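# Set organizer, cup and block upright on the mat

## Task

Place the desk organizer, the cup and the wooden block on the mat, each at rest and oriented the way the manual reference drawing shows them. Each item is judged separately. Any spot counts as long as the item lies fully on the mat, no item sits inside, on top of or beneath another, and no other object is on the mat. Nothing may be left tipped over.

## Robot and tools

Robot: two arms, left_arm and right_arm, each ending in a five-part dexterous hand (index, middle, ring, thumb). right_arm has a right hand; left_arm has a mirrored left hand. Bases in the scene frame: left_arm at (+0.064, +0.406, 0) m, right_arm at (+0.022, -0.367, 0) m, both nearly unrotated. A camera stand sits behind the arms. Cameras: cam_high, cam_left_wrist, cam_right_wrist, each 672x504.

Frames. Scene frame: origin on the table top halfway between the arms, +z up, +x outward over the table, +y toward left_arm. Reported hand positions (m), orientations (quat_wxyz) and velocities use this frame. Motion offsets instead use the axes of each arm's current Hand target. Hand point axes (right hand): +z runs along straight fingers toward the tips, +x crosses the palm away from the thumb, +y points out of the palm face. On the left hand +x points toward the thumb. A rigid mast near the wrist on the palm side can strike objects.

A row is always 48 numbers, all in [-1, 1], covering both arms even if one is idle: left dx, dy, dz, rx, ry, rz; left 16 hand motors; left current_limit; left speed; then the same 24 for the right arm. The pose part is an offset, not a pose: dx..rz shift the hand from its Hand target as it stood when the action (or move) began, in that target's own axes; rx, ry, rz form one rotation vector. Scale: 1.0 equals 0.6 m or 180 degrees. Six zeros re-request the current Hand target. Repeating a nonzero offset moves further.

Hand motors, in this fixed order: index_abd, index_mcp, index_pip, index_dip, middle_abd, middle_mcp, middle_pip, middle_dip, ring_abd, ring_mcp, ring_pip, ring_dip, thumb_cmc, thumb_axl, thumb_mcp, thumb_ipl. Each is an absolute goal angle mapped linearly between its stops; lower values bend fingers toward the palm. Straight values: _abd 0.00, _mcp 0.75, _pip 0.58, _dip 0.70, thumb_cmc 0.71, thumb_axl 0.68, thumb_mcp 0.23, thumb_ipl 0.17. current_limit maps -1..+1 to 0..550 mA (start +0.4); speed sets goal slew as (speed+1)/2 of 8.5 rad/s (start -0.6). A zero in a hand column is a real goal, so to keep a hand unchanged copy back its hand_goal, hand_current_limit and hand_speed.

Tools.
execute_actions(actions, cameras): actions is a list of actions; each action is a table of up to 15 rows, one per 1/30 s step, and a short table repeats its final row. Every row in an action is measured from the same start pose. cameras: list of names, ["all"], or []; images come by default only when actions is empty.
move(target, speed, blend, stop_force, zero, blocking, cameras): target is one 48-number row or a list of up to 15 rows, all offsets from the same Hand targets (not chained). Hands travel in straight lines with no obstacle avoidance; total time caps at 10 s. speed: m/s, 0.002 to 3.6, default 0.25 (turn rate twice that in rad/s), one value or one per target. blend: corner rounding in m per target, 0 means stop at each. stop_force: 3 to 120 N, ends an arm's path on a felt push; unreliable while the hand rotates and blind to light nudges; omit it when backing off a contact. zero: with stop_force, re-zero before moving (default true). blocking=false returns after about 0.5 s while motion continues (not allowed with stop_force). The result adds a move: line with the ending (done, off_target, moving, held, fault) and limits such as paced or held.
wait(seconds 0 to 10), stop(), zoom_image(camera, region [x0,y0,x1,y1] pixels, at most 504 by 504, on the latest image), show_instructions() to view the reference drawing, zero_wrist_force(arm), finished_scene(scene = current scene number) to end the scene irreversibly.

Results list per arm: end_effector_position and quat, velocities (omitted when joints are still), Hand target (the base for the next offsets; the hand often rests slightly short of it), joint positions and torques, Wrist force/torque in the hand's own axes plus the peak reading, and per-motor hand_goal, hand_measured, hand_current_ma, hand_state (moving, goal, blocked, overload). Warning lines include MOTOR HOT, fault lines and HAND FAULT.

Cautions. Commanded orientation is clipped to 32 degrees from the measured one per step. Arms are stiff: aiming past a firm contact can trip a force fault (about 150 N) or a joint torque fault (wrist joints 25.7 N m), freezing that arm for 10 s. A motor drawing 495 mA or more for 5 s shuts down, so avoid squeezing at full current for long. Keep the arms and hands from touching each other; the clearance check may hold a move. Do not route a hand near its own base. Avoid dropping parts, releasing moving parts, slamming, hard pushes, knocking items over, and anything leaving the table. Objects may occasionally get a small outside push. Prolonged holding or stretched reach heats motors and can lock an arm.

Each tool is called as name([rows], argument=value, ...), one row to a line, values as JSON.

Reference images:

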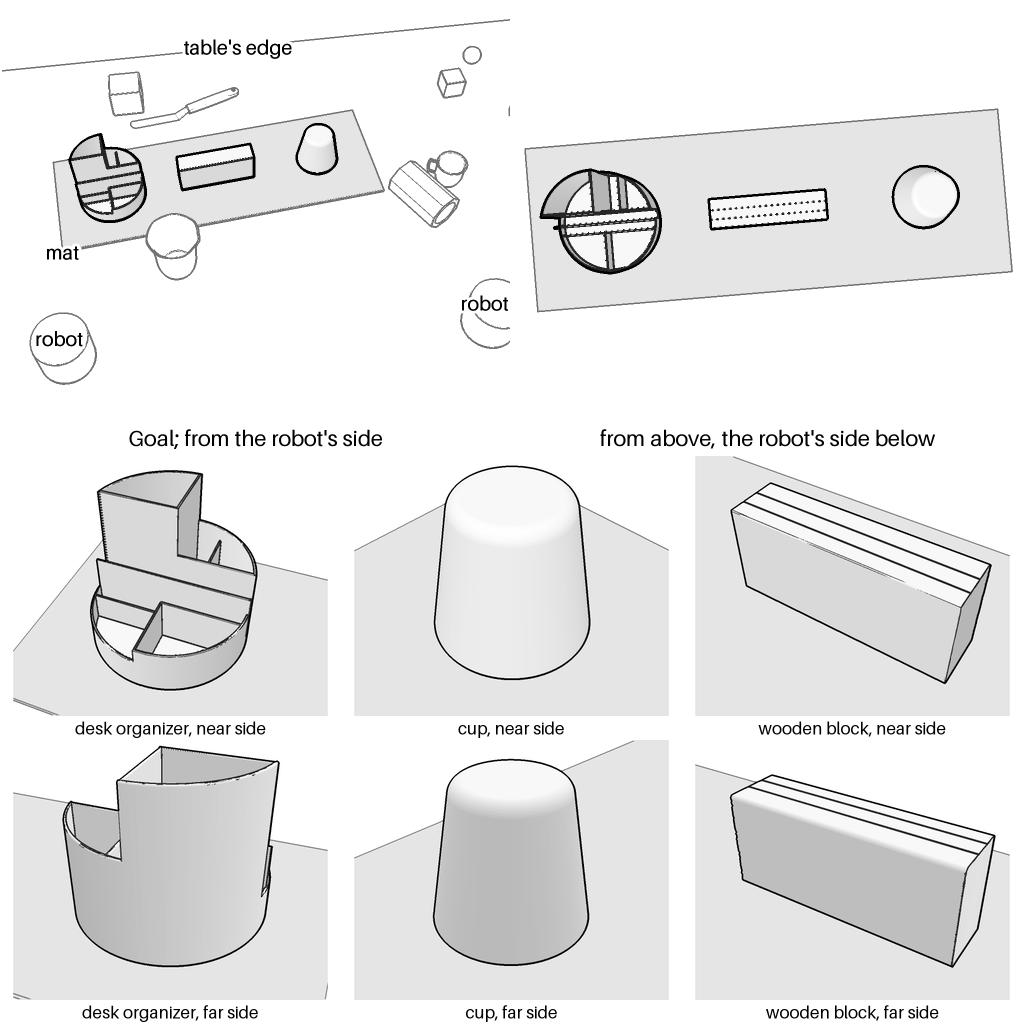

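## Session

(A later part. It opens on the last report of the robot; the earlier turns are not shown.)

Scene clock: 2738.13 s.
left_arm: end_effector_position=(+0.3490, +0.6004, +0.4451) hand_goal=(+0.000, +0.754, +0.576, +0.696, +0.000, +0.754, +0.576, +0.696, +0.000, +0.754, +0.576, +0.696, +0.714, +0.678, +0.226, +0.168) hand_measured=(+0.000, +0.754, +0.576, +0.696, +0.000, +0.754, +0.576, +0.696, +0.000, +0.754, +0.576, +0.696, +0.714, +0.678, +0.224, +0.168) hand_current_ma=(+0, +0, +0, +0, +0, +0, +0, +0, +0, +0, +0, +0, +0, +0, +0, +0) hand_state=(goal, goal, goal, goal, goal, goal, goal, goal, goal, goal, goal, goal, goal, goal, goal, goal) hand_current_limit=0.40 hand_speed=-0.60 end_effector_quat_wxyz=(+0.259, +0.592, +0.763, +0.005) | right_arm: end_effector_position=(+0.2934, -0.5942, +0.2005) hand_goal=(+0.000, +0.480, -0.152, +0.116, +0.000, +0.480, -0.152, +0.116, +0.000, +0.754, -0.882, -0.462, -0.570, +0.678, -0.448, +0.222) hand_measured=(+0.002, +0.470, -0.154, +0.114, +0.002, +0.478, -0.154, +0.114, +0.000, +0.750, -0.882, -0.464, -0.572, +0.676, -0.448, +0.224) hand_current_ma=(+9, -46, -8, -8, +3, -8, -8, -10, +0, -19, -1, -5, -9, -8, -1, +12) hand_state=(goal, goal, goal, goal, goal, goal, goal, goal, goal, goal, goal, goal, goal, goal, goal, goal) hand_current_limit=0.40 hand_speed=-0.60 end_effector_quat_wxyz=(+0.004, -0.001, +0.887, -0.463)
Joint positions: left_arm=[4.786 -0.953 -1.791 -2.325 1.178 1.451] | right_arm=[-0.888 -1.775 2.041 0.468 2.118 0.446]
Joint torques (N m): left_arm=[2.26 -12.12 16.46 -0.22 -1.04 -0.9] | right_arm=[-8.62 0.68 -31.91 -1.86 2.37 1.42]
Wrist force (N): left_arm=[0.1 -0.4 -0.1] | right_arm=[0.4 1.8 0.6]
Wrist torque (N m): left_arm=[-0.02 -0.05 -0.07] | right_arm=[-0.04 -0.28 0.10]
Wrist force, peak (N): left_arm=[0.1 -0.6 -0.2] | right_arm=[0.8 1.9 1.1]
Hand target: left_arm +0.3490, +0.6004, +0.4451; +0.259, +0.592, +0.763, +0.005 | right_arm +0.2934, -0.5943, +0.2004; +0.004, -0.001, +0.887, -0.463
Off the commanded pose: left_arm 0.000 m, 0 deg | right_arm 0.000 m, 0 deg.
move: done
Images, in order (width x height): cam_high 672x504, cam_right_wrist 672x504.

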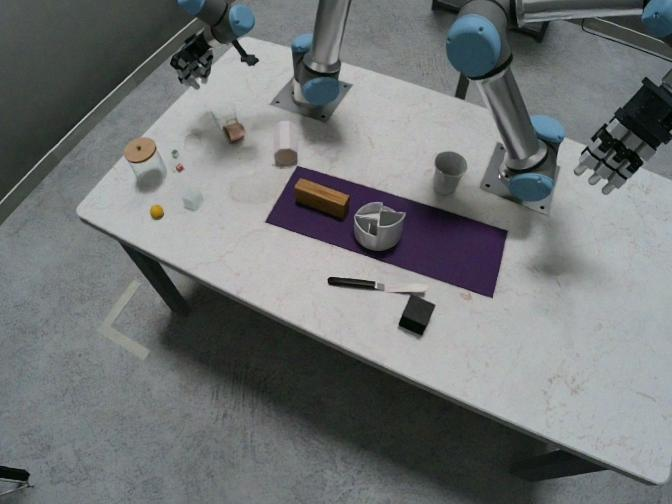

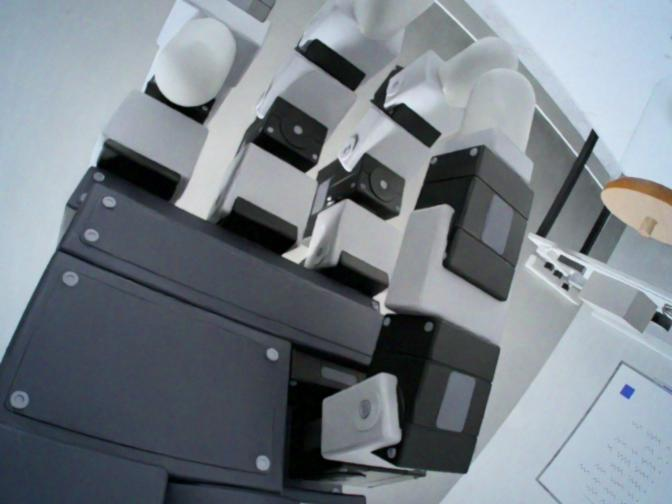

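move([
  [0,0,0,0,0,0,0,0.754,0.576,0.696,0,0.754,0.576,0.696,0,0.754,0.576,0.696,0.714,0.678,0.226,0.168,0.4,-0.6,0.0007,0.0057,-0.0082,0,0,0,0,0.479,-0.153,0.116,0,0.479,-0.153,0.116,0,0.754,-0.883,-0.463,-0.571,0.678,-0.449,0.222,0.4,-0.6],
  [0,0,0,0,0,0,0,0.754,0.576,0.696,0,0.754,0.576,0.696,0,0.754,0.576,0.696,0.714,0.678,0.226,0.168,0.4,-0.6,0.0007,0.2042,0.131,0,0,0,0,0.479,-0.153,0.116,0,0.479,-0.153,0.116,0,0.754,-0.883,-0.463,-0.571,0.678,-0.449,0.222,0.4,-0.6],
], speed=[0.05,0.07], stop_force=3, cameras=["cam_high","cam_right_wrist"])

zoom_image(camera="cam_high", region=[170, 60, 296, 160])

Scene clock: 2758.67 s.
left_arm: end_effector_position=(+0.3490, +0.6004, +0.4451) hand_goal=(+0.000, +0.754, +0.576, +0.696, +0.000, +0.754, +0.576, +0.696, +0.000, +0.754, +0.576, +0.696, +0.714, +0.678, +0.226, +0.168) hand_measured=(+0.000, +0.754, +0.576, +0.696, +0.000, +0.754, +0.576, +0.696, +0.000, +0.754, +0.576, +0.696, +0.714, +0.678, +0.224, +0.168) hand_current_ma=(+0, +0, +0, +0, +0, +0, +0, +0, +0, +0, +0, +0, +0, +0, +0, +0) hand_state=(goal, goal, goal, goal, goal, goal, goal, goal, goal, goal, goal, goal, goal, goal, goal, goal) hand_current_limit=0.40 hand_speed=-0.60 end_effector_quat_wxyz=(+0.259, +0.592, +0.763, +0.005) | right_arm: end_effector_position=(+0.2938, -0.5886, +0.0550) hand_goal=(+0.000, +0.480, -0.152, +0.116, +0.000, +0.480, -0.152, +0.116, +0.000, +0.754, -0.882, -0.462, -0.570, +0.678, -0.448, +0.222) hand_measured=(+0.002, +0.470, -0.154, +0.114, +0.002, +0.478, -0.154, +0.114, +0.000, +0.750, -0.882, -0.464, -0.572, +0.676, -0.448, +0.224) hand_current_ma=(+9, -46, -8, -8, +3, -8, -8, -10, +0, -19, -1, -5, -9, -8, -1, +5) hand_state=(goal, goal, goal, goal, goal, goal, goal, goal, goal, goal, goal, goal, goal, goal, goal, goal) hand_current_limit=0.40 hand_speed=-0.60 end_effector_quat_wxyz=(+0.004, -0.001, +0.887, -0.463)
Joint positions: left_arm=[4.786 -0.953 -1.791 -2.325 1.178 1.451] | right_arm=[-0.871 -1.581 2.299 0.023 2.131 0.46]
Joint torques (N m): left_arm=[2.9 -11.15 15.83 -0.25 -0.72 -0.99] | right_arm=[13.59 -6.18 -5.76 -1.85 2.47 -1.29]
Wrist force (N): left_arm=[0.1 -0.5 -0.3] | right_arm=[1.0 0.8 -1.0]
Wrist torque (N m): left_arm=[-0.01 -0.05 -0.07] | right_arm=[-0.04 -0.33 0.12]
Wrist force, peak (N): left_arm=[0.0 -0.7 0.0] | right_arm=[0.7 1.8 0.6]
Hand target: left_arm +0.3490, +0.6004, +0.4451; +0.259, +0.592, +0.763, +0.005 | right_arm +0.2938, -0.5886, +0.0550; +0.004, -0.001, +0.887, -0.463
Off the commanded pose: left_arm 0.000 m, 0 deg | right_arm 0.000 m, 0 deg.
move: done
Images, in order (width x height): cam_high 672x504, cam_right_wrist 672x504.

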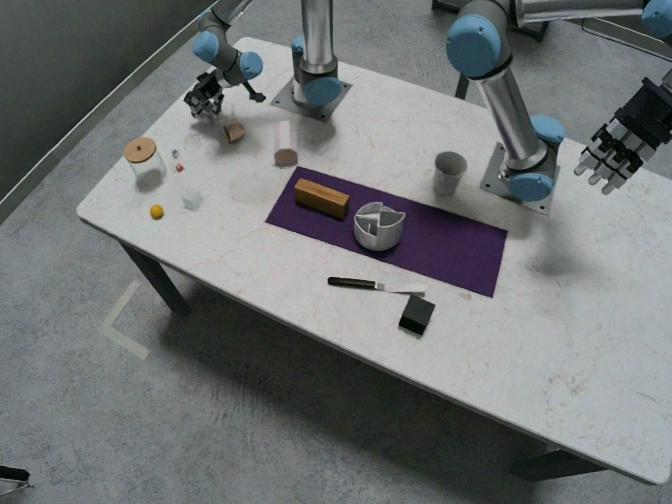

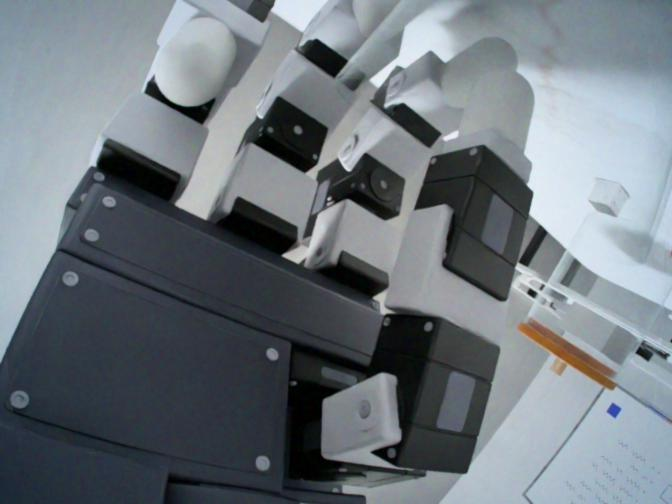

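Scaled by 4.000 from the camera's 672x504 image, which has a finer 960x720 frame.

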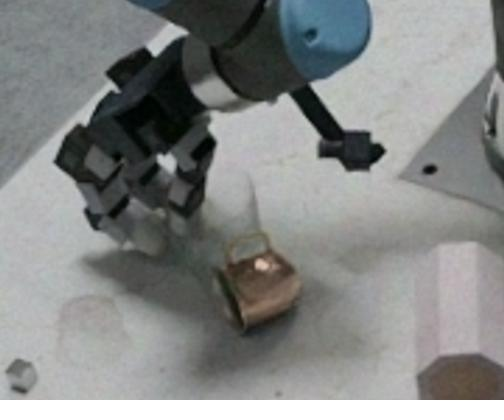

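zoom_image(camera="cam_right_wrist", region=[320, 0, 604, 213])

zoom_image(camera="cam_high", region=[185, 75, 255, 145])

Scaled by 1.775 from the camera's 672x504 image, which has a finer 960x720 frame.

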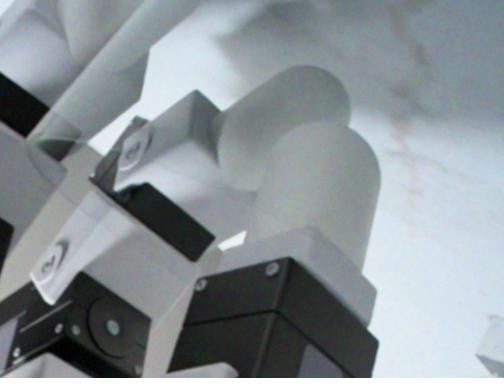

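Scaled by 7.200 from the camera's 672x504 image, which has a finer 960x720 frame.

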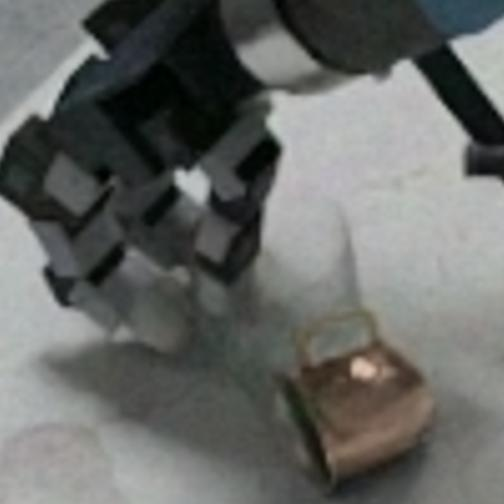

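move(target=[0,0,0,0,0,0,0,0.754,0.576,0.696,0,0.754,0.576,0.696,0,0.754,0.576,0.696,0.714,0.678,0.226,0.168,0.4,-0.6,0,0,0,0,0,0,0,0.335,-0.4,0.0,0,0.315,-0.416,-0.029,0,0.754,-0.883,-0.463,-0.571,0.678,-0.68,0.43,0.35,-0.75], speed=0.05, cameras=["cam_high","cam_right_wrist"])

zoom_image(camera="cam_right_wrist", region=[320, 0, 604, 213])

zoom_image(camera="cam_high", region=[185, 75, 255, 145])

Scene clock: 2772.63 s.
left_arm: end_effector_position=(+0.3490, +0.6004, +0.4451) hand_goal=(+0.000, +0.754, +0.576, +0.696, +0.000, +0.754, +0.576, +0.696, +0.000, +0.754, +0.576, +0.696, +0.714, +0.678, +0.226, +0.168) hand_measured=(+0.000, +0.754, +0.576, +0.696, +0.000, +0.754, +0.576, +0.696, +0.000, +0.754, +0.576, +0.696, +0.714, +0.678, +0.224, +0.168) hand_current_ma=(+0, +0, +0, +0, +0, +0, +0, +0, +0, +0, +0, +0, +0, +0, +0, +0) hand_state=(goal, goal, goal, goal, goal, goal, goal, goal, goal, goal, goal, goal, goal, goal, goal, goal) hand_current_limit=0.40 hand_speed=-0.60 end_effector_quat_wxyz=(+0.259, +0.592, +0.763, +0.005) | right_arm: end_effector_position=(+0.2938, -0.5886, +0.0550) hand_goal=(+0.000, +0.336, -0.400, +0.000, +0.000, +0.316, -0.416, -0.028, +0.000, +0.754, -0.882, -0.462, -0.570, +0.678, -0.680, +0.430) hand_measured=(+0.004, +0.414, -0.216, +0.040, +0.000, +0.334, -0.382, -0.008, +0.000, +0.750, -0.882, -0.464, -0.572, +0.676, -0.582, +0.444) hand_current_ma=(+11, +371, +371, +176, +2, +78, +153, +83, +0, -19, -1, -5, -8, -10, +371, +78) hand_state=(goal, blocked, blocked, blocked, goal, goal, blocked, goal, goal, goal, goal, goal, goal, goal, blocked, goal) hand_current_limit=0.35 hand_speed=-0.75 end_effector_quat_wxyz=(+0.004, -0.001, +0.887, -0.463)
Joint positions: left_arm=[4.786 -0.953 -1.791 -2.325 1.178 1.451] | right_arm=[-0.871 -1.581 2.299 0.023 2.131 0.46]
Joint torques (N m): left_arm=[3.52 -12.56 17.14 0.01 -0.78 -0.79] | right_arm=[11.45 -8.79 -6 -0.51 1.8 -1.17]
Wrist force (N): left_arm=[0.1 -0.4 -0.3] | right_arm=[0.6 2.6 0.8]
Wrist torque (N m): left_arm=[0.00 -0.05 -0.07] | right_arm=[0.06 -0.32 0.12]
Wrist force, peak (N): left_arm=[0.0 -0.7 -0.2] | right_arm=[0.8 2.9 0.6]
Hand target: left_arm +0.3490, +0.6004, +0.4451; +0.259, +0.592, +0.763, +0.005 | right_arm +0.2938, -0.5886, +0.0550; +0.004, -0.001, +0.887, -0.463
Off the commanded pose: left_arm 0.000 m, 0 deg | right_arm 0.000 m, 0 deg.
move: done
Images, in order (width x height): cam_high 672x504, cam_right_wrist 672x504.

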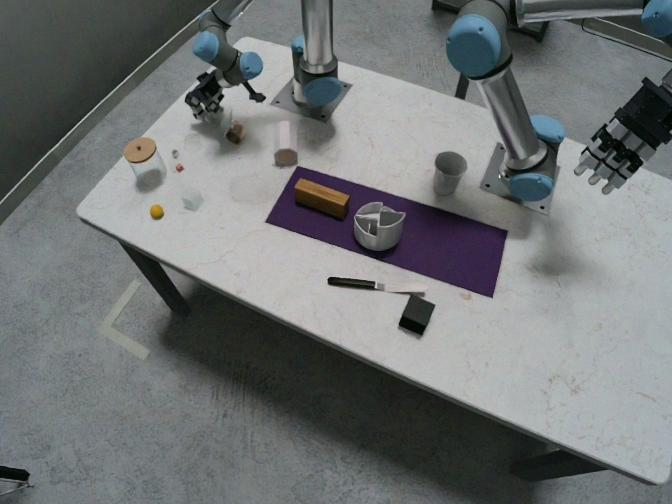

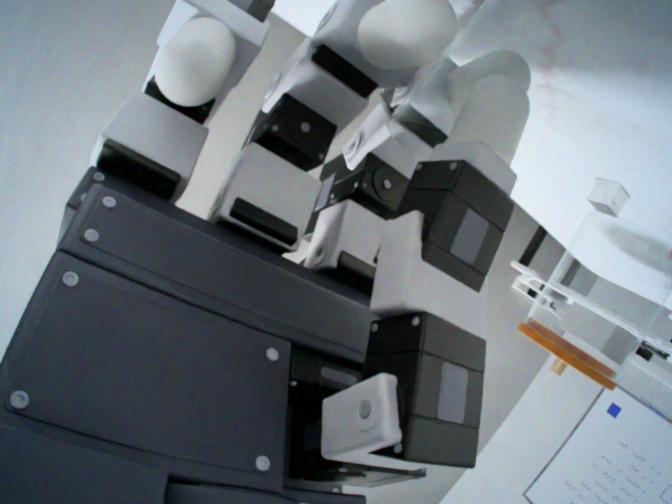

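Scaled by 1.775 from the camera's 672x504 image, which has a finer 960x720 frame.

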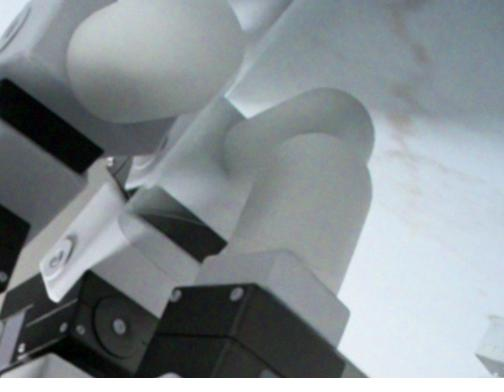

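Scaled by 7.200 from the camera's 672x504 image, which has a finer 960x720 frame.

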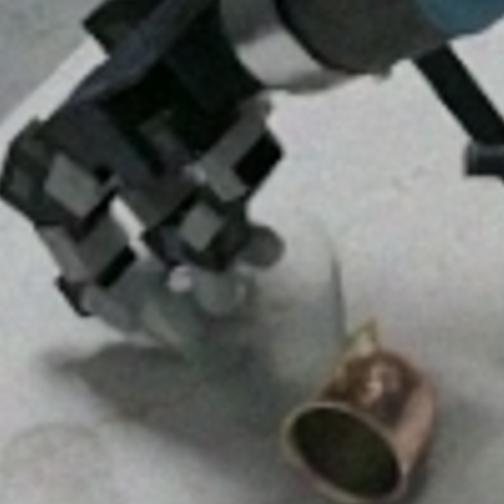

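move(target=[0,0,0,0,0,0, 0,0.754,0.576,0.696,0,0.754,0.576,0.696,0,0.754,0.576,0.696,0.714,0.678,0.226,0.168,0.4,-0.6, 0,-0.082,-0.0574,0,0,0, 0,0.335,-0.40,0,0,0.315,-0.416,-0.029,0,0.754,-0.883,-0.463,-0.571,0.677,-0.68,0.43,0.35,-0.75], speed=0.08, cameras=["cam_high","cam_right_wrist"])

Scene clock: 2801.97 s.
left_arm: end_effector_position=(+0.3490, +0.6004, +0.4451) hand_goal=(+0.000, +0.754, +0.576, +0.696, +0.000, +0.754, +0.576, +0.696, +0.000, +0.754, +0.576, +0.696, +0.714, +0.678, +0.226, +0.168) hand_measured=(+0.000, +0.754, +0.576, +0.696, +0.000, +0.754, +0.576, +0.696, +0.000, +0.754, +0.576, +0.696, +0.714, +0.678, +0.224, +0.168) hand_current_ma=(+0, +0, +0, +0, +0, +0, +0, +0, +0, +0, +0, +0, +0, +0, +0, +0) hand_state=(goal, goal, goal, goal, goal, goal, goal, goal, goal, goal, goal, goal, goal, goal, goal, goal) hand_current_limit=0.40 hand_speed=-0.60 end_effector_quat_wxyz=(+0.259, +0.592, +0.763, +0.005) | right_arm: end_effector_position=(+0.2934, -0.5885, +0.1150) hand_goal=(+0.000, +0.336, -0.400, +0.000, +0.000, +0.316, -0.416, -0.028, +0.000, +0.754, -0.882, -0.462, -0.570, +0.678, -0.680, +0.430) hand_measured=(+0.004, +0.414, -0.216, +0.038, +0.000, +0.332, -0.388, -0.014, +0.000, +0.750, -0.882, -0.464, -0.568, +0.680, -0.582, +0.458) hand_current_ma=(+11, +371, +371, +174, +1, +77, +120, +59, +0, -19, -1, -5, +10, +11, +371, +165) hand_state=(goal, blocked, blocked, blocked, goal, goal, blocked, goal, goal, goal, goal, goal, goal, goal, blocked, blocked) hand_current_limit=0.35 hand_speed=-0.75 end_effector_quat_wxyz=(+0.004, -0.001, +0.887, -0.463)
Joint positions: left_arm=[4.786 -0.953 -1.791 -2.325 1.178 1.451] | right_arm=[-0.872 -1.688 2.208 0.22 2.13 0.459]
Joint torques (N m): left_arm=[3.93 -13.17 16.14 -0.12 -0.96 -1.24] | right_arm=[-9.94 -21.12 -29.8 2.01 -1.13 1.17]
Wrist force (N): left_arm=[0.1 -0.4 -0.1] | right_arm=[0.4 3.3 1.8]
Wrist torque (N m): left_arm=[-0.01 -0.04 -0.08] | right_arm=[0.06 -0.27 0.12]
Wrist force, peak (N): left_arm=[0.1 -0.7 -0.2] | right_arm=[0.5 3.7 1.6]
Hand target: left_arm +0.3490, +0.6004, +0.4451; +0.259, +0.592, +0.763, +0.005 | right_arm +0.2934, -0.5885, +0.1150; +0.004, -0.001, +0.887, -0.463
Off the commanded pose: left_arm 0.000 m, 0 deg | right_arm 0.000 m, 0 deg.
move: done
Images, in order (width x height): cam_high 672x504, cam_right_wrist 672x504.

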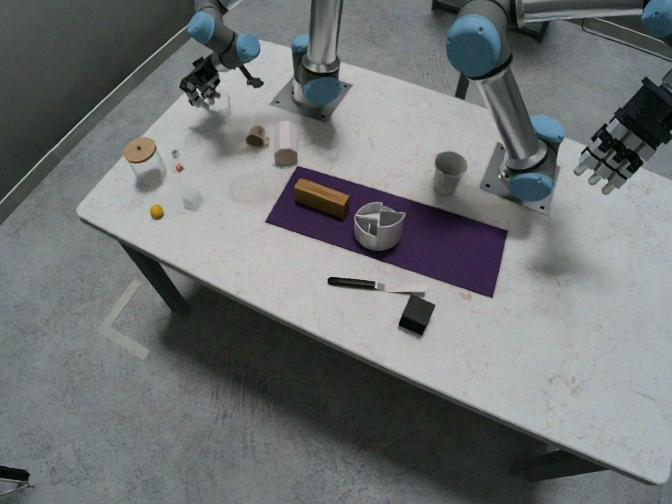

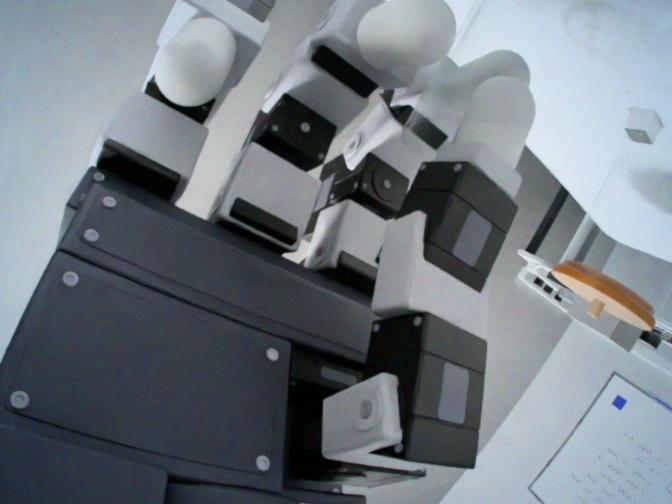

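zoom_image(camera="cam_high", region=[170, 40, 290, 160])

zoom_image(camera="cam_right_wrist", region=[140, 0, 560, 280])

Scaled by 4.200 from the camera's 672x504 image, which has a finer 960x720 frame.

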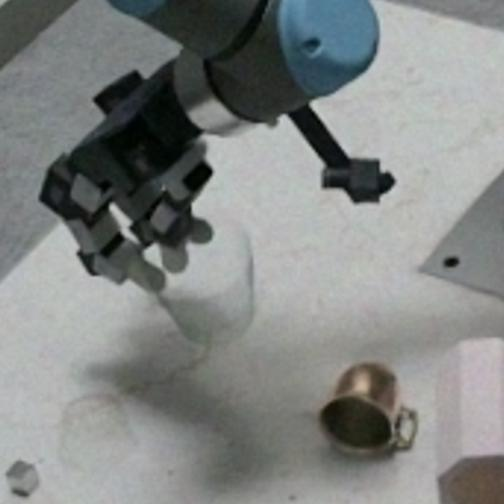

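Scaled by 1.200 from the camera's 672x504 image, which has a finer 960x720 frame.

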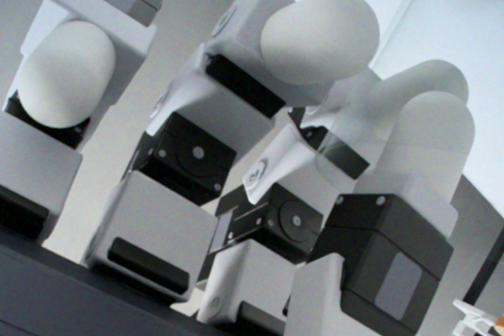

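move([
  [0,0,0,0,0,0, 0,0.754,0.576,0.696,0,0.754,0.576,0.696,0,0.754,0.576,0.696,0.714,0.678,0.226,0.168,0.4,-0.6, 0,-0.1638,-0.1148,0,0,0, 0,0.335,-0.40,0,0,0.315,-0.416,-0.029,0,0.754,-0.883,-0.463,-0.571,0.677,-0.68,0.43,0.35,-0.75],
  [0,0,0,0,0,0, 0,0.754,0.576,0.696,0,0.754,0.576,0.696,0,0.754,0.576,0.696,0.714,0.678,0.226,0.168,0.4,-0.6, -0.3443,0.1397,-0.7947,0,-0.4095,-0.287, 0,0.335,-0.40,0,0,0.315,-0.416,-0.029,0,0.754,-0.883,-0.463,-0.571,0.677,-0.68,0.43,0.35,-0.75],
], speed=0.3, blend=0.05, cameras=["cam_high"])

Scene clock: 2827.13 s.
left_arm: end_effector_position=(+0.3490, +0.6004, +0.4451) hand_goal=(+0.000, +0.754, +0.576, +0.696, +0.000, +0.754, +0.576, +0.696, +0.000, +0.754, +0.576, +0.696, +0.714, +0.678, +0.226, +0.168) hand_measured=(+0.000, +0.754, +0.576, +0.696, +0.000, +0.754, +0.576, +0.696, +0.000, +0.754, +0.576, +0.696, +0.714, +0.678, +0.224, +0.168) hand_current_ma=(+0, +0, +0, +0, +0, +0, +0, +0, +0, +0, +0, +0, +0, +0, +0, +0) hand_state=(goal, goal, goal, goal, goal, goal, goal, goal, goal, goal, goal, goal, goal, goal, goal, goal) hand_current_limit=0.40 hand_speed=-0.60 end_effector_quat_wxyz=(+0.259, +0.592, +0.763, +0.005) | right_arm: end_effector_position=(+0.4968, -0.1487, +0.3203) hand_goal=(+0.000, +0.336, -0.400, +0.000, +0.000, +0.316, -0.416, -0.028, +0.000, +0.754, -0.882, -0.462, -0.570, +0.678, -0.680, +0.430) hand_measured=(+0.004, +0.414, -0.216, +0.038, +0.000, +0.332, -0.388, -0.014, +0.000, +0.750, -0.882, -0.464, -0.568, +0.680, -0.582, +0.458) hand_current_ma=(+11, +371, +371, +174, +1, +77, +120, +59, +0, -19, -1, -5, +10, +11, +371, +165) hand_state=(goal, blocked, blocked, blocked, goal, goal, blocked, goal, goal, goal, goal, goal, goal, goal, blocked, blocked) hand_current_limit=0.35 hand_speed=-0.75 end_effector_quat_wxyz=(-0.328, +0.628, -0.625, +0.328)
Joint positions: left_arm=[4.786 -0.953 -1.791 -2.325 1.178 1.451] | right_arm=[0.164 -1.502 1.461 0.653 1.715 0.097]
Joint torques (N m): left_arm=[4.17 -11.63 15.01 -0.18 -0.62 -1.23] | right_arm=[11.86 -15.68 -34.01 1.25 -1.64 -1.49]
Wrist force (N): left_arm=[0.2 -0.5 -0.2] | right_arm=[0.4 3.2 1.8]
Wrist torque (N m): left_arm=[-0.02 -0.06 -0.07] | right_arm=[0.06 -0.26 0.14]
Wrist force, peak (N): left_arm=[0.1 -0.7 -0.2] | right_arm=[0.6 5.1 2.7]
Hand target: left_arm +0.3490, +0.6004, +0.4451; +0.259, +0.592, +0.763, +0.005 | right_arm +0.4969, -0.1486, +0.3203; -0.328, +0.628, -0.624, +0.328
Off the commanded pose: left_arm 0.000 m, 0 deg | right_arm 0.000 m, 0 deg.
move: done
Images, in order (width x height): cam_high 672x504.

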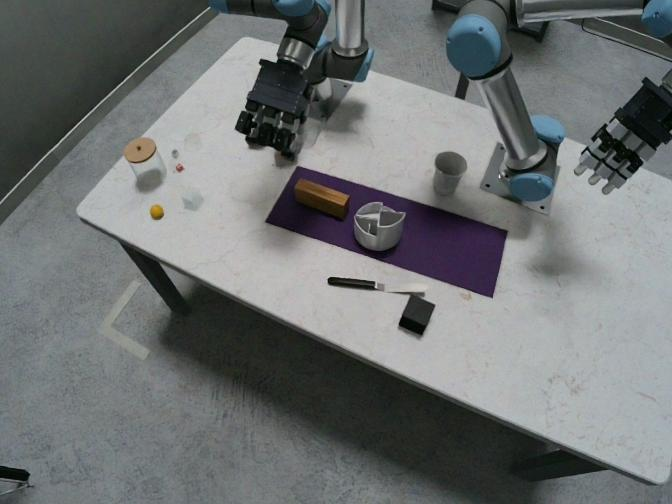

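move(target=[0,0,0,0,0,0, 0,0.754,0.576,0.696,0,0.754,0.576,0.696,0,0.754,0.576,0.696,0.714,0.678,0.226,0.168,0.4,-0.6, 0.2523,-0.0301,0.3923,0.2596,0.0455,-0.5172, 0,0.335,-0.40,0,0,0.315,-0.416,-0.029,0,0.754,-0.883,-0.463,-0.571,0.677,-0.68,0.43,0.35,-0.75], speed=0.3, cameras=["cam_high"])

Scene clock: 2925.97 s.
left_arm: end_effector_position=(+0.3490, +0.6004, +0.4451) hand_goal=(+0.000, +0.754, +0.576, +0.696, +0.000, +0.754, +0.576, +0.696, +0.000, +0.754, +0.576, +0.696, +0.714, +0.678, +0.226, +0.168) hand_measured=(+0.000, +0.754, +0.576, +0.696, +0.000, +0.754, +0.576, +0.696, +0.000, +0.754, +0.576, +0.696, +0.714, +0.678, +0.224, +0.168) hand_current_ma=(+0, +0, +0, +0, +0, +0, +0, +0, +0, +0, +0, +0, +0, +0, +0, +0) hand_state=(goal, goal, goal, goal, goal, goal, goal, goal, goal, goal, goal, goal, goal, goal, goal, goal) hand_current_limit=0.40 hand_speed=-0.60 end_effector_quat_wxyz=(+0.259, +0.592, +0.763, +0.005) | right_arm: end_effector_position=(+0.7014, -0.2993, +0.2016) hand_goal=(+0.000, +0.336, -0.400, +0.000, +0.000, +0.316, -0.416, -0.028, +0.000, +0.754, -0.882, -0.462, -0.570, +0.678, -0.680, +0.430) hand_measured=(+0.008, +0.414, -0.238, +0.024, +0.000, +0.316, -0.414, -0.024, +0.000, +0.752, -0.882, -0.464, -0.540, +0.698, -0.582, +0.460) hand_current_ma=(+30, +371, +371, +104, +1, -3, +11, +12, +0, -11, -1, -5, +139, +110, +371, +177) hand_state=(goal, blocked, blocked, blocked, goal, goal, goal, goal, goal, goal, goal, goal, blocked, blocked, blocked, blocked) hand_current_limit=0.35 hand_speed=-0.75 end_effector_quat_wxyz=(-0.153, +0.688, +0.156, +0.692)
Joint positions: left_arm=[4.786 -0.953 -1.791 -2.325 1.178 1.451] | right_arm=[-0.216 -1.3 1.989 -0.695 0.928 -1.572]
Joint torques (N m): left_arm=[2.79 -13.15 14.49 0.02 -0.61 -1.23] | right_arm=[-9.31 -23.41 -30.58 -4.34 -1.98 -1.81]
Wrist force (N): left_arm=[0.1 -0.3 0.0] | right_arm=[-4.2 0.7 -2.5]
Wrist torque (N m): left_arm=[-0.01 -0.05 -0.08] | right_arm=[0.26 -0.03 0.04]
Wrist force, peak (N): left_arm=[0.0 -0.6 -0.3] | right_arm=[-4.8 1.2 -2.2]
Hand target: left_arm +0.3490, +0.6004, +0.4451; +0.259, +0.592, +0.763, +0.005 | right_arm +0.7014, -0.2993, +0.2016; -0.153, +0.688, +0.156, +0.692
Off the commanded pose: left_arm 0.000 m, 0 deg | right_arm 0.000 m, 0 deg.
move: done
Images, in order (width x height): cam_high 672x504.

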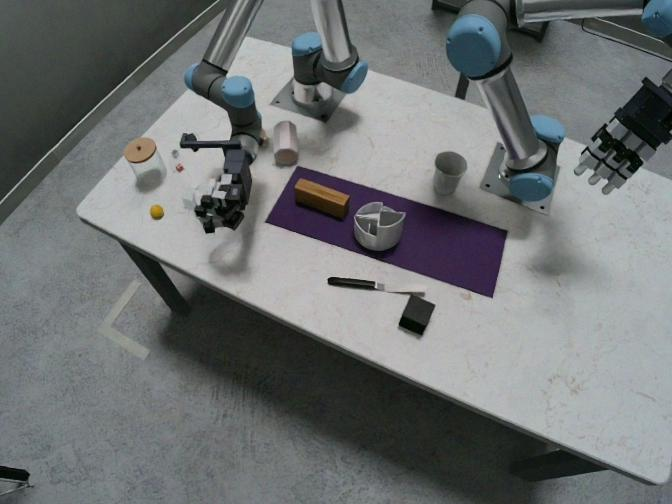

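zoom_image(camera="cam_high", region=[150, 120, 290, 260])

wait(seconds=0, cameras=["cam_right_wrist"])

Scaled by 3.600 from the camera's 672x504 image, which has a finer 960x720 frame.

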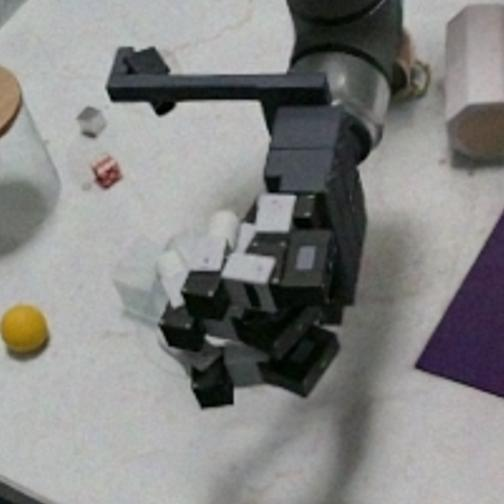

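Scene clock: 2928.93 s.
left_arm: end_effector_position=(+0.3490, +0.6004, +0.4451) hand_goal=(+0.000, +0.754, +0.576, +0.696, +0.000, +0.754, +0.576, +0.696, +0.000, +0.754, +0.576, +0.696, +0.714, +0.678, +0.226, +0.168) hand_measured=(+0.000, +0.754, +0.576, +0.696, +0.000, +0.754, +0.576, +0.696, +0.000, +0.754, +0.576, +0.696, +0.714, +0.678, +0.224, +0.168) hand_current_ma=(+0, +0, +0, +0, +0, +0, +0, +0, +0, +0, +0, +0, +0, +0, +0, +0) hand_state=(goal, goal, goal, goal, goal, goal, goal, goal, goal, goal, goal, goal, goal, goal, goal, goal) hand_current_limit=0.40 hand_speed=-0.60 end_effector_quat_wxyz=(+0.259, +0.592, +0.763, +0.005) | right_arm: end_effector_position=(+0.7014, -0.2993, +0.2016) hand_goal=(+0.000, +0.336, -0.400, +0.000, +0.000, +0.316, -0.416, -0.028, +0.000, +0.754, -0.882, -0.462, -0.570, +0.678, -0.680, +0.430) hand_measured=(+0.008, +0.414, -0.238, +0.024, +0.000, +0.316, -0.414, -0.024, +0.000, +0.752, -0.882, -0.464, -0.540, +0.698, -0.582, +0.460) hand_current_ma=(+30, +371, +371, +104, +1, -3, +11, +12, +0, -11, -1, -5, +139, +110, +371, +177) hand_state=(goal, blocked, blocked, blocked, goal, goal, goal, goal, goal, goal, goal, goal, blocked, blocked, blocked, blocked) hand_current_limit=0.35 hand_speed=-0.75 end_effector_quat_wxyz=(-0.153, +0.688, +0.156, +0.692)
Joint positions: left_arm=[4.786 -0.953 -1.791 -2.325 1.178 1.451] | right_arm=[-0.216 -1.3 1.989 -0.695 0.928 -1.572]
Joint torques (N m): left_arm=[2.42 -12.99 16.01 -0.21 -0.68 -1.53] | right_arm=[-9 -22.53 -30.17 -4.53 -1.81 -1.9]
Wrist force (N): left_arm=[-0.1 -0.4 0.0] | right_arm=[-4.0 0.8 -2.5]
Wrist torque (N m): left_arm=[-0.02 -0.02 -0.09] | right_arm=[0.28 -0.06 0.07]
Wrist force, peak (N): left_arm=[0.2 -0.6 -0.2] | right_arm=[-4.3 0.6 -2.6]
Hand target: left_arm +0.3490, +0.6004, +0.4451; +0.259, +0.592, +0.763, +0.005 | right_arm +0.7014, -0.2993, +0.2016; -0.153, +0.688, +0.156, +0.692
Off the commanded pose: left_arm 0.000 m, 0 deg | right_arm 0.000 m, 0 deg.
Images, in order (width x height): cam_right_wrist 672x504.

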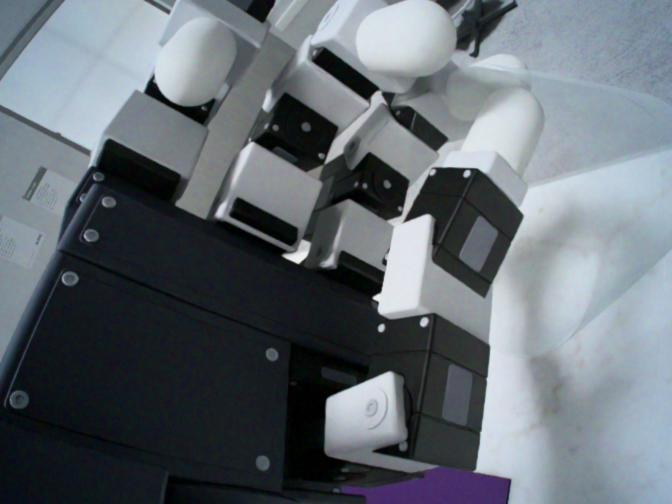

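move(target=[0,0,0,0,0,0, 0,0.754,0.576,0.696,0,0.754,0.576,0.696,0,0.754,0.576,0.696,0.714,0.678,0.226,0.168,0.4,-0.6, -0.178,0,0,0,0,0, 0,0.335,-0.40,0,0,0.315,-0.416,-0.029,0,0.754,-0.883,-0.463,-0.571,0.677,-0.68,0.43,0.35,-0.75], speed=0.2)

move(target=[0,0,0,0,0,0, 0,0.754,0.576,0.696,0,0.754,0.576,0.696,0,0.754,0.576,0.696,0.714,0.678,0.226,0.168,0.4,-0.6, -0.0833,0,0,0,0,0, 0,0.335,-0.40,0,0,0.315,-0.416,-0.029,0,0.754,-0.883,-0.463,-0.571,0.677,-0.68,0.43,0.35,-0.75], speed=0.02, stop_force=3, cameras=["cam_high", "cam_right_wrist"])

Scene clock: 2958.10 s.
left_arm: end_effector_position=(+0.3490, +0.6004, +0.4451) hand_goal=(+0.000, +0.754, +0.576, +0.696, +0.000, +0.754, +0.576, +0.696, +0.000, +0.754, +0.576, +0.696, +0.714, +0.678, +0.226, +0.168) hand_measured=(+0.000, +0.754, +0.576, +0.696, +0.000, +0.754, +0.576, +0.696, +0.000, +0.754, +0.576, +0.696, +0.714, +0.678, +0.224, +0.168) hand_current_ma=(+0, +0, +0, +0, +0, +0, +0, +0, +0, +0, +0, +0, +0, +0, +0, +0) hand_state=(goal, goal, goal, goal, goal, goal, goal, goal, goal, goal, goal, goal, goal, goal, goal, goal) hand_current_limit=0.40 hand_speed=-0.60 end_effector_quat_wxyz=(+0.259, +0.592, +0.763, +0.005) | right_arm: end_effector_position=(+0.7020, -0.2996, +0.0948) hand_goal=(+0.000, +0.336, -0.400, +0.000, +0.000, +0.316, -0.416, -0.028, +0.000, +0.754, -0.882, -0.462, -0.570, +0.678, -0.680, +0.430) hand_measured=(+0.008, +0.414, -0.250, +0.020, +0.000, +0.316, -0.414, -0.024, +0.000, +0.752, -0.882, -0.464, -0.540, +0.698, -0.582, +0.460) hand_current_ma=(+28, +371, +371, +87, +1, -3, +11, +12, +0, -11, -1, -5, +140, +110, +371, +177) hand_state=(goal, blocked, blocked, blocked, goal, goal, goal, goal, goal, goal, goal, goal, blocked, blocked, blocked, blocked) hand_current_limit=0.35 hand_speed=-0.75 end_effector_quat_wxyz=(-0.153, +0.688, +0.156, +0.692)
Joint positions: left_arm=[4.786 -0.953 -1.791 -2.325 1.178 1.451] | right_arm=[-0.216 -1.092 2.063 -0.977 0.928 -1.572]
Joint torques (N m): left_arm=[3.78 -12.27 16.52 0.07 -0.5 -1.15] | right_arm=[13.55 -24.35 -4.57 -3.94 2.26 0.78]
Wrist force (N): left_arm=[0.1 -0.4 -0.1] | right_arm=[-3.6 0.7 -1.9]
Wrist torque (N m): left_arm=[-0.02 -0.05 -0.07] | right_arm=[0.23 -0.05 -0.03]
Wrist force, peak (N): left_arm=[-0.1 -0.6 -0.1] | right_arm=[-5.6 0.6 -2.2]
Hand target: left_arm +0.3490, +0.6004, +0.4451; +0.259, +0.592, +0.763, +0.005 | right_arm +0.7020, -0.2996, +0.0948; -0.153, +0.688, +0.156, +0.692
Off the commanded pose: left_arm 0.000 m, 0 deg | right_arm 0.000 m, 0 deg.
move: done

Scene clock: 2959.50 s.
left_arm: end_effector_position=(+0.3490, +0.6004, +0.4451) hand_goal=(+0.000, +0.754, +0.576, +0.696, +0.000, +0.754, +0.576, +0.696, +0.000, +0.754, +0.576, +0.696, +0.714, +0.678, +0.226, +0.168) hand_measured=(+0.000, +0.754, +0.576, +0.696, +0.000, +0.754, +0.576, +0.696, +0.000, +0.754, +0.576, +0.696, +0.714, +0.678, +0.224, +0.168) hand_current_ma=(+0, +0, +0, +0, +0, +0, +0, +0, +0, +0, +0, +0, +0, +0, +0, +0) hand_state=(goal, goal, goal, goal, goal, goal, goal, goal, goal, goal, goal, goal, goal, goal, goal, goal) hand_current_limit=0.40 hand_speed=-0.60 end_effector_quat_wxyz=(+0.259, +0.592, +0.763, +0.005) | right_arm: end_effector_position=(+0.7021, -0.2996, +0.0918) hand_goal=(+0.000, +0.336, -0.400, +0.000, +0.000, +0.316, -0.416, -0.028, +0.000, +0.754, -0.882, -0.462, -0.570, +0.678, -0.680, +0.430) hand_measured=(-0.002, +0.414, -0.262, +0.020, +0.000, +0.318, -0.414, -0.028, +0.000, +0.752, -0.882, -0.464, -0.546, +0.698, -0.582, +0.460) hand_current_ma=(-3, +371, +371, +86, +1, +5, +7, +3, +0, -11, -1, -5, +110, +105, +371, +177) hand_state=(goal, blocked, blocked, goal, goal, goal, goal, goal, goal, goal, goal, goal, blocked, goal, blocked, blocked) hand_current_limit=0.35 hand_speed=-0.75 end_effector_quat_wxyz=(-0.153, +0.688, +0.156, +0.692)
Joint positions: left_arm=[4.786 -0.953 -1.791 -2.325 1.178 1.451] | right_arm=[-0.216 -1.085 2.064 -0.985 0.928 -1.572]
Joint torques (N m): left_arm=[4.51 -12.15 15.55 0.07 -0.7 -1.03] | right_arm=[9.48 -42.61 -25.01 -0.26 1.43 0.81]
Wrist force (N): left_arm=[0.0 -0.3 -0.2] | right_arm=[-3.2 0.9 -2.1]
Wrist torque (N m): left_arm=[0.01 -0.03 -0.09] | right_arm=[0.24 -0.07 -0.05]
Wrist force, peak (N): left_arm=[0.3 -0.5 0.1] | right_arm=[-3.6 0.8 -1.8]
Hand target: left_arm +0.3490, +0.6004, +0.4451; +0.259, +0.592, +0.763, +0.005 | right_arm +0.7021, -0.2996, +0.0918; -0.153, +0.688, +0.156, +0.692 (not the last commanded pose)
Off the commanded pose: left_arm 0.000 m, 0 deg | right_arm 0.047 m, 0 deg.
move: contact (right_arm)
Images, in order (width x height): cam_high 672x504, cam_right_wrist 672x504.

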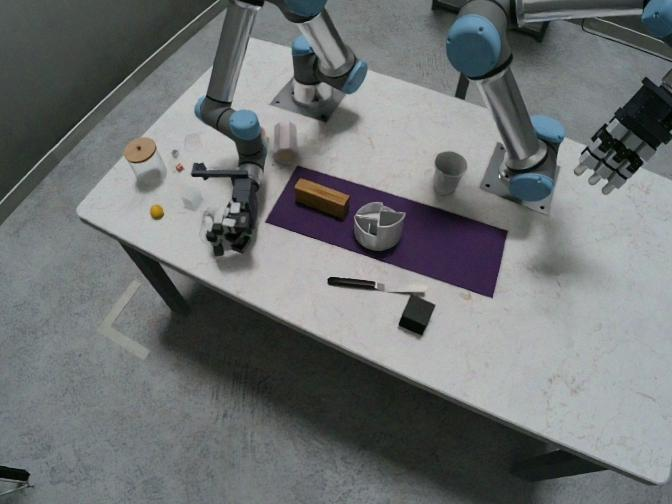

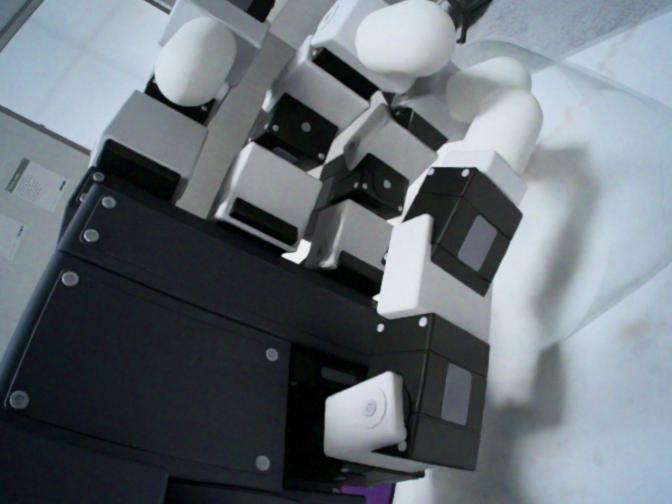

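zoom_image(camera="cam_right_wrist", region=[392, 0, 672, 400])

zoom_image(camera="cam_high", region=[180, 180, 290, 290])

Scaled by 1.260 from the camera's 672x504 image, which has a finer 960x720 frame.

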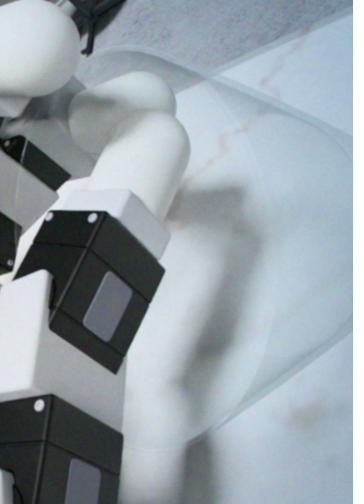

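Scaled by 4.582 from the camera's 672x504 image, which has a finer 960x720 frame.

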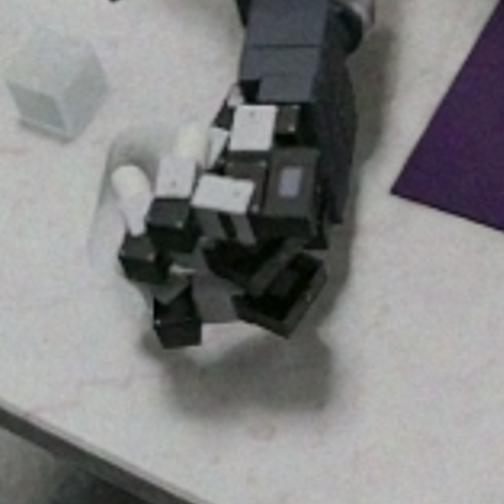

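move(target=[0,0,0,0,0,0, 0,0.754,0.576,0.696,0,0.754,0.576,0.696,0,0.754,0.576,0.696,0.714,0.678,0.226,0.168,0.4,-0.6, -0.075,0,0,0,0,0, 0,0.335,-0.40,0,0,0.315,-0.416,-0.029,0,0.754,-0.883,-0.463,-0.571,0.677,-0.68,0.43,0.35,-0.75], speed=0.025, stop_force=4, cameras=["cam_high", "cam_right_wrist"])

Scene clock: 2973.07 s.
left_arm: end_effector_position=(+0.3490, +0.6004, +0.4451) hand_goal=(+0.000, +0.754, +0.576, +0.696, +0.000, +0.754, +0.576, +0.696, +0.000, +0.754, +0.576, +0.696, +0.714, +0.678, +0.226, +0.168) hand_measured=(+0.000, +0.754, +0.576, +0.696, +0.000, +0.754, +0.576, +0.696, +0.000, +0.754, +0.576, +0.696, +0.714, +0.678, +0.224, +0.168) hand_current_ma=(+0, +0, +0, +0, +0, +0, +0, +0, +0, +0, +0, +0, +0, +0, +0, +0) hand_state=(goal, goal, goal, goal, goal, goal, goal, goal, goal, goal, goal, goal, goal, goal, goal, goal) hand_current_limit=0.40 hand_speed=-0.60 end_effector_quat_wxyz=(+0.259, +0.592, +0.763, +0.005) | right_arm: end_effector_position=(+0.7021, -0.2996, +0.0913) hand_goal=(+0.000, +0.336, -0.400, +0.000, +0.000, +0.316, -0.416, -0.028, +0.000, +0.754, -0.882, -0.462, -0.570, +0.678, -0.680, +0.430) hand_measured=(-0.004, +0.414, -0.262, +0.020, +0.000, +0.318, -0.414, -0.028, +0.000, +0.752, -0.882, -0.464, -0.548, +0.698, -0.582, +0.460) hand_current_ma=(-16, +371, +371, +86, +1, +10, +4, +0, +0, -11, -1, -5, +99, +105, +371, +177) hand_state=(goal, blocked, blocked, goal, goal, goal, goal, goal, goal, goal, goal, goal, blocked, goal, blocked, blocked) hand_current_limit=0.35 hand_speed=-0.75 end_effector_quat_wxyz=(-0.153, +0.688, +0.156, +0.692)
Joint positions: left_arm=[4.786 -0.953 -1.791 -2.325 1.178 1.451] | right_arm=[-0.216 -1.084 2.064 -0.986 0.928 -1.572]
Joint torques (N m): left_arm=[4.02 -12.89 15.41 0.01 -0.45 -1.27] | right_arm=[2.4 -41.51 -23.52 0.15 1.67 0.59]
Wrist force (N): left_arm=[0.1 -0.4 -0.1] | right_arm=[-1.2 0.8 -1.6]
Wrist torque (N m): left_arm=[-0.01 -0.05 -0.08] | right_arm=[0.22 -0.07 -0.09]
Wrist force, peak (N): left_arm=[0.3 -0.6 -0.2] | right_arm=[3.8 -0.2 -1.7]
Hand target: left_arm +0.3490, +0.6004, +0.4451; +0.259, +0.592, +0.763, +0.005 | right_arm +0.7021, -0.2996, +0.0913; -0.153, +0.688, +0.156, +0.692 (not the last commanded pose)
Off the commanded pose: left_arm 0.000 m, 0 deg | right_arm 0.045 m, 0 deg.
move: contact (right_arm)
Images, in order (width x height): cam_high 672x504, cam_right_wrist 672x504.

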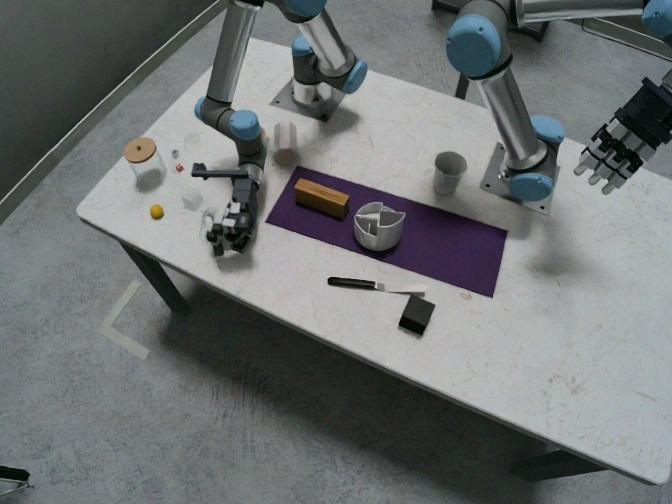

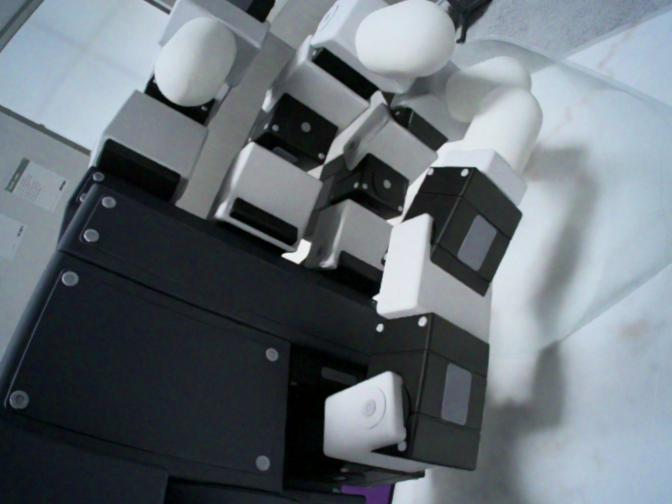

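move([
  [0,0,0,0,0,0, 0,0.754,0.576,0.696,0,0.754,0.576,0.696,0,0.754,0.576,0.696,0.714,0.678,0.226,0.168,0.4,-0.6, 0.02,0.0819,0.0574,0,0,0, 0,0.335,-0.40,0,0,0.315,-0.416,-0.029,0,0.754,-0.883,-0.463,-0.571,0.677,-0.68,0.43,0.35,-0.75],
  [0,0,0,0,0,0, 0,0.754,0.576,0.696,0,0.754,0.576,0.696,0,0.754,0.576,0.696,0.714,0.678,0.226,0.168,0.4,-0.6, -0.0567,0,0,0,0,0, 0,0.335,-0.40,0,0,0.315,-0.416,-0.029,0,0.754,-0.883,-0.463,-0.571,0.677,-0.68,0.43,0.35,-0.75],
], speed=0.06, cameras=["cam_high", "cam_right_wrist"])

zoom_image(camera="cam_right_wrist", region=[392, 0, 672, 400])

zoom_image(camera="cam_high", region=[180, 180, 290, 290])

Scene clock: 3009.33 s.
left_arm: end_effector_position=(+0.3490, +0.6004, +0.4451) hand_goal=(+0.000, +0.754, +0.576, +0.696, +0.000, +0.754, +0.576, +0.696, +0.000, +0.754, +0.576, +0.696, +0.714, +0.678, +0.226, +0.168) hand_measured=(+0.000, +0.754, +0.576, +0.696, +0.000, +0.754, +0.576, +0.696, +0.000, +0.754, +0.576, +0.696, +0.714, +0.678, +0.224, +0.168) hand_current_ma=(+0, +0, +0, +0, +0, +0, +0, +0, +0, +0, +0, +0, +0, +0, +0, +0) hand_state=(goal, goal, goal, goal, goal, goal, goal, goal, goal, goal, goal, goal, goal, goal, goal, goal) hand_current_limit=0.40 hand_speed=-0.60 end_effector_quat_wxyz=(+0.259, +0.592, +0.763, +0.005) | right_arm: end_effector_position=(+0.7024, -0.2997, +0.0573) hand_goal=(+0.000, +0.336, -0.400, +0.000, +0.000, +0.316, -0.416, -0.028, +0.000, +0.754, -0.882, -0.462, -0.570, +0.678, -0.680, +0.430) hand_measured=(+0.004, +0.394, -0.254, +0.042, -0.014, +0.346, -0.436, -0.056, +0.000, +0.752, -0.882, -0.464, -0.588, +0.670, -0.604, +0.460) hand_current_ma=(+17, +285, +371, +194, -52, +138, -88, -127, +0, -10, -1, -5, -78, -40, +371, +179) hand_state=(goal, blocked, blocked, blocked, goal, blocked, blocked, blocked, goal, goal, goal, goal, goal, goal, blocked, blocked) hand_current_limit=0.35 hand_speed=-0.75 end_effector_quat_wxyz=(-0.153, +0.688, +0.156, +0.692)
Joint positions: left_arm=[4.786 -0.953 -1.791 -2.325 1.178 1.451] | right_arm=[-0.216 -1.006 2.071 -1.071 0.928 -1.572]
Joint torques (N m): left_arm=[4.08 -12.12 16.26 0.15 -0.59 -1.54] | right_arm=[12.69 -24.88 -0.76 -3.03 2.21 1.47]
Wrist force (N): left_arm=[0.2 -0.4 0.0] | right_arm=[1.3 0.7 -0.8]
Wrist torque (N m): left_arm=[-0.02 -0.05 -0.07] | right_arm=[0.22 -0.13 -0.24]
Wrist force, peak (N): left_arm=[-0.1 -0.6 -0.2] | right_arm=[32.1 -0.2 3.3]
Hand target: left_arm +0.3490, +0.6004, +0.4451; +0.259, +0.592, +0.763, +0.005 | right_arm +0.7023, -0.2997, +0.0573; -0.153, +0.688, +0.156, +0.692
Off the commanded pose: left_arm 0.000 m, 0 deg | right_arm 0.000 m, 0 deg.
move: done
Images, in order (width x height): cam_high 672x504, cam_right_wrist 672x504.

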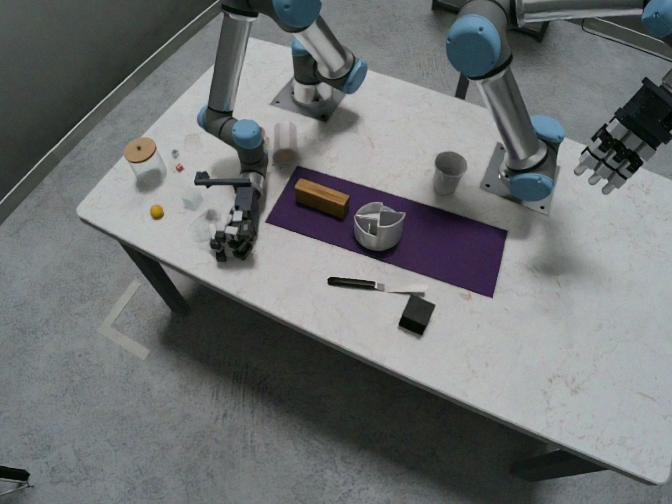

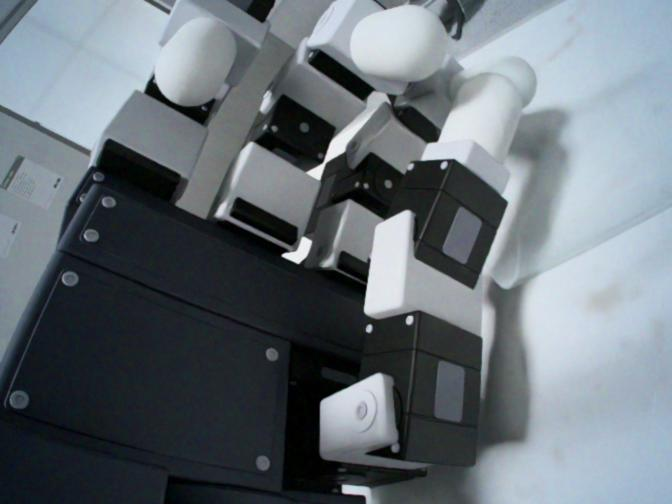

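Scaled by 1.260 from the camera's 672x504 image, which has a finer 960x720 frame.

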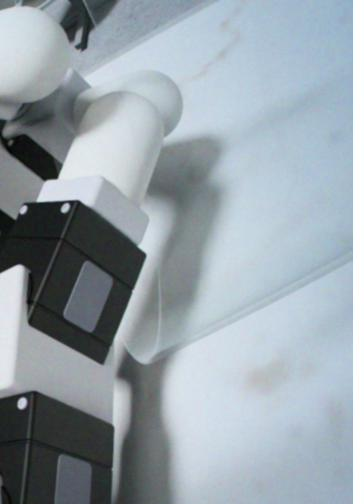

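Scaled by 4.582 from the camera's 672x504 image, which has a finer 960x720 frame.

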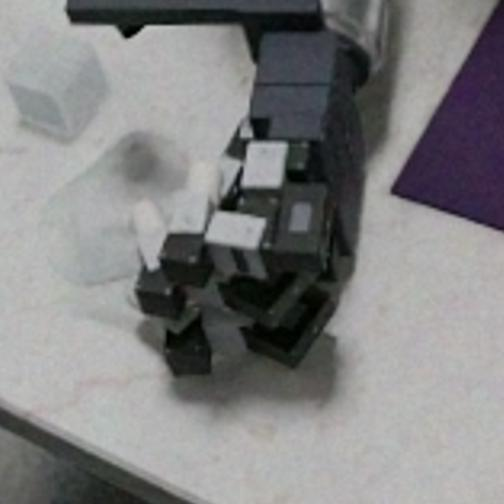

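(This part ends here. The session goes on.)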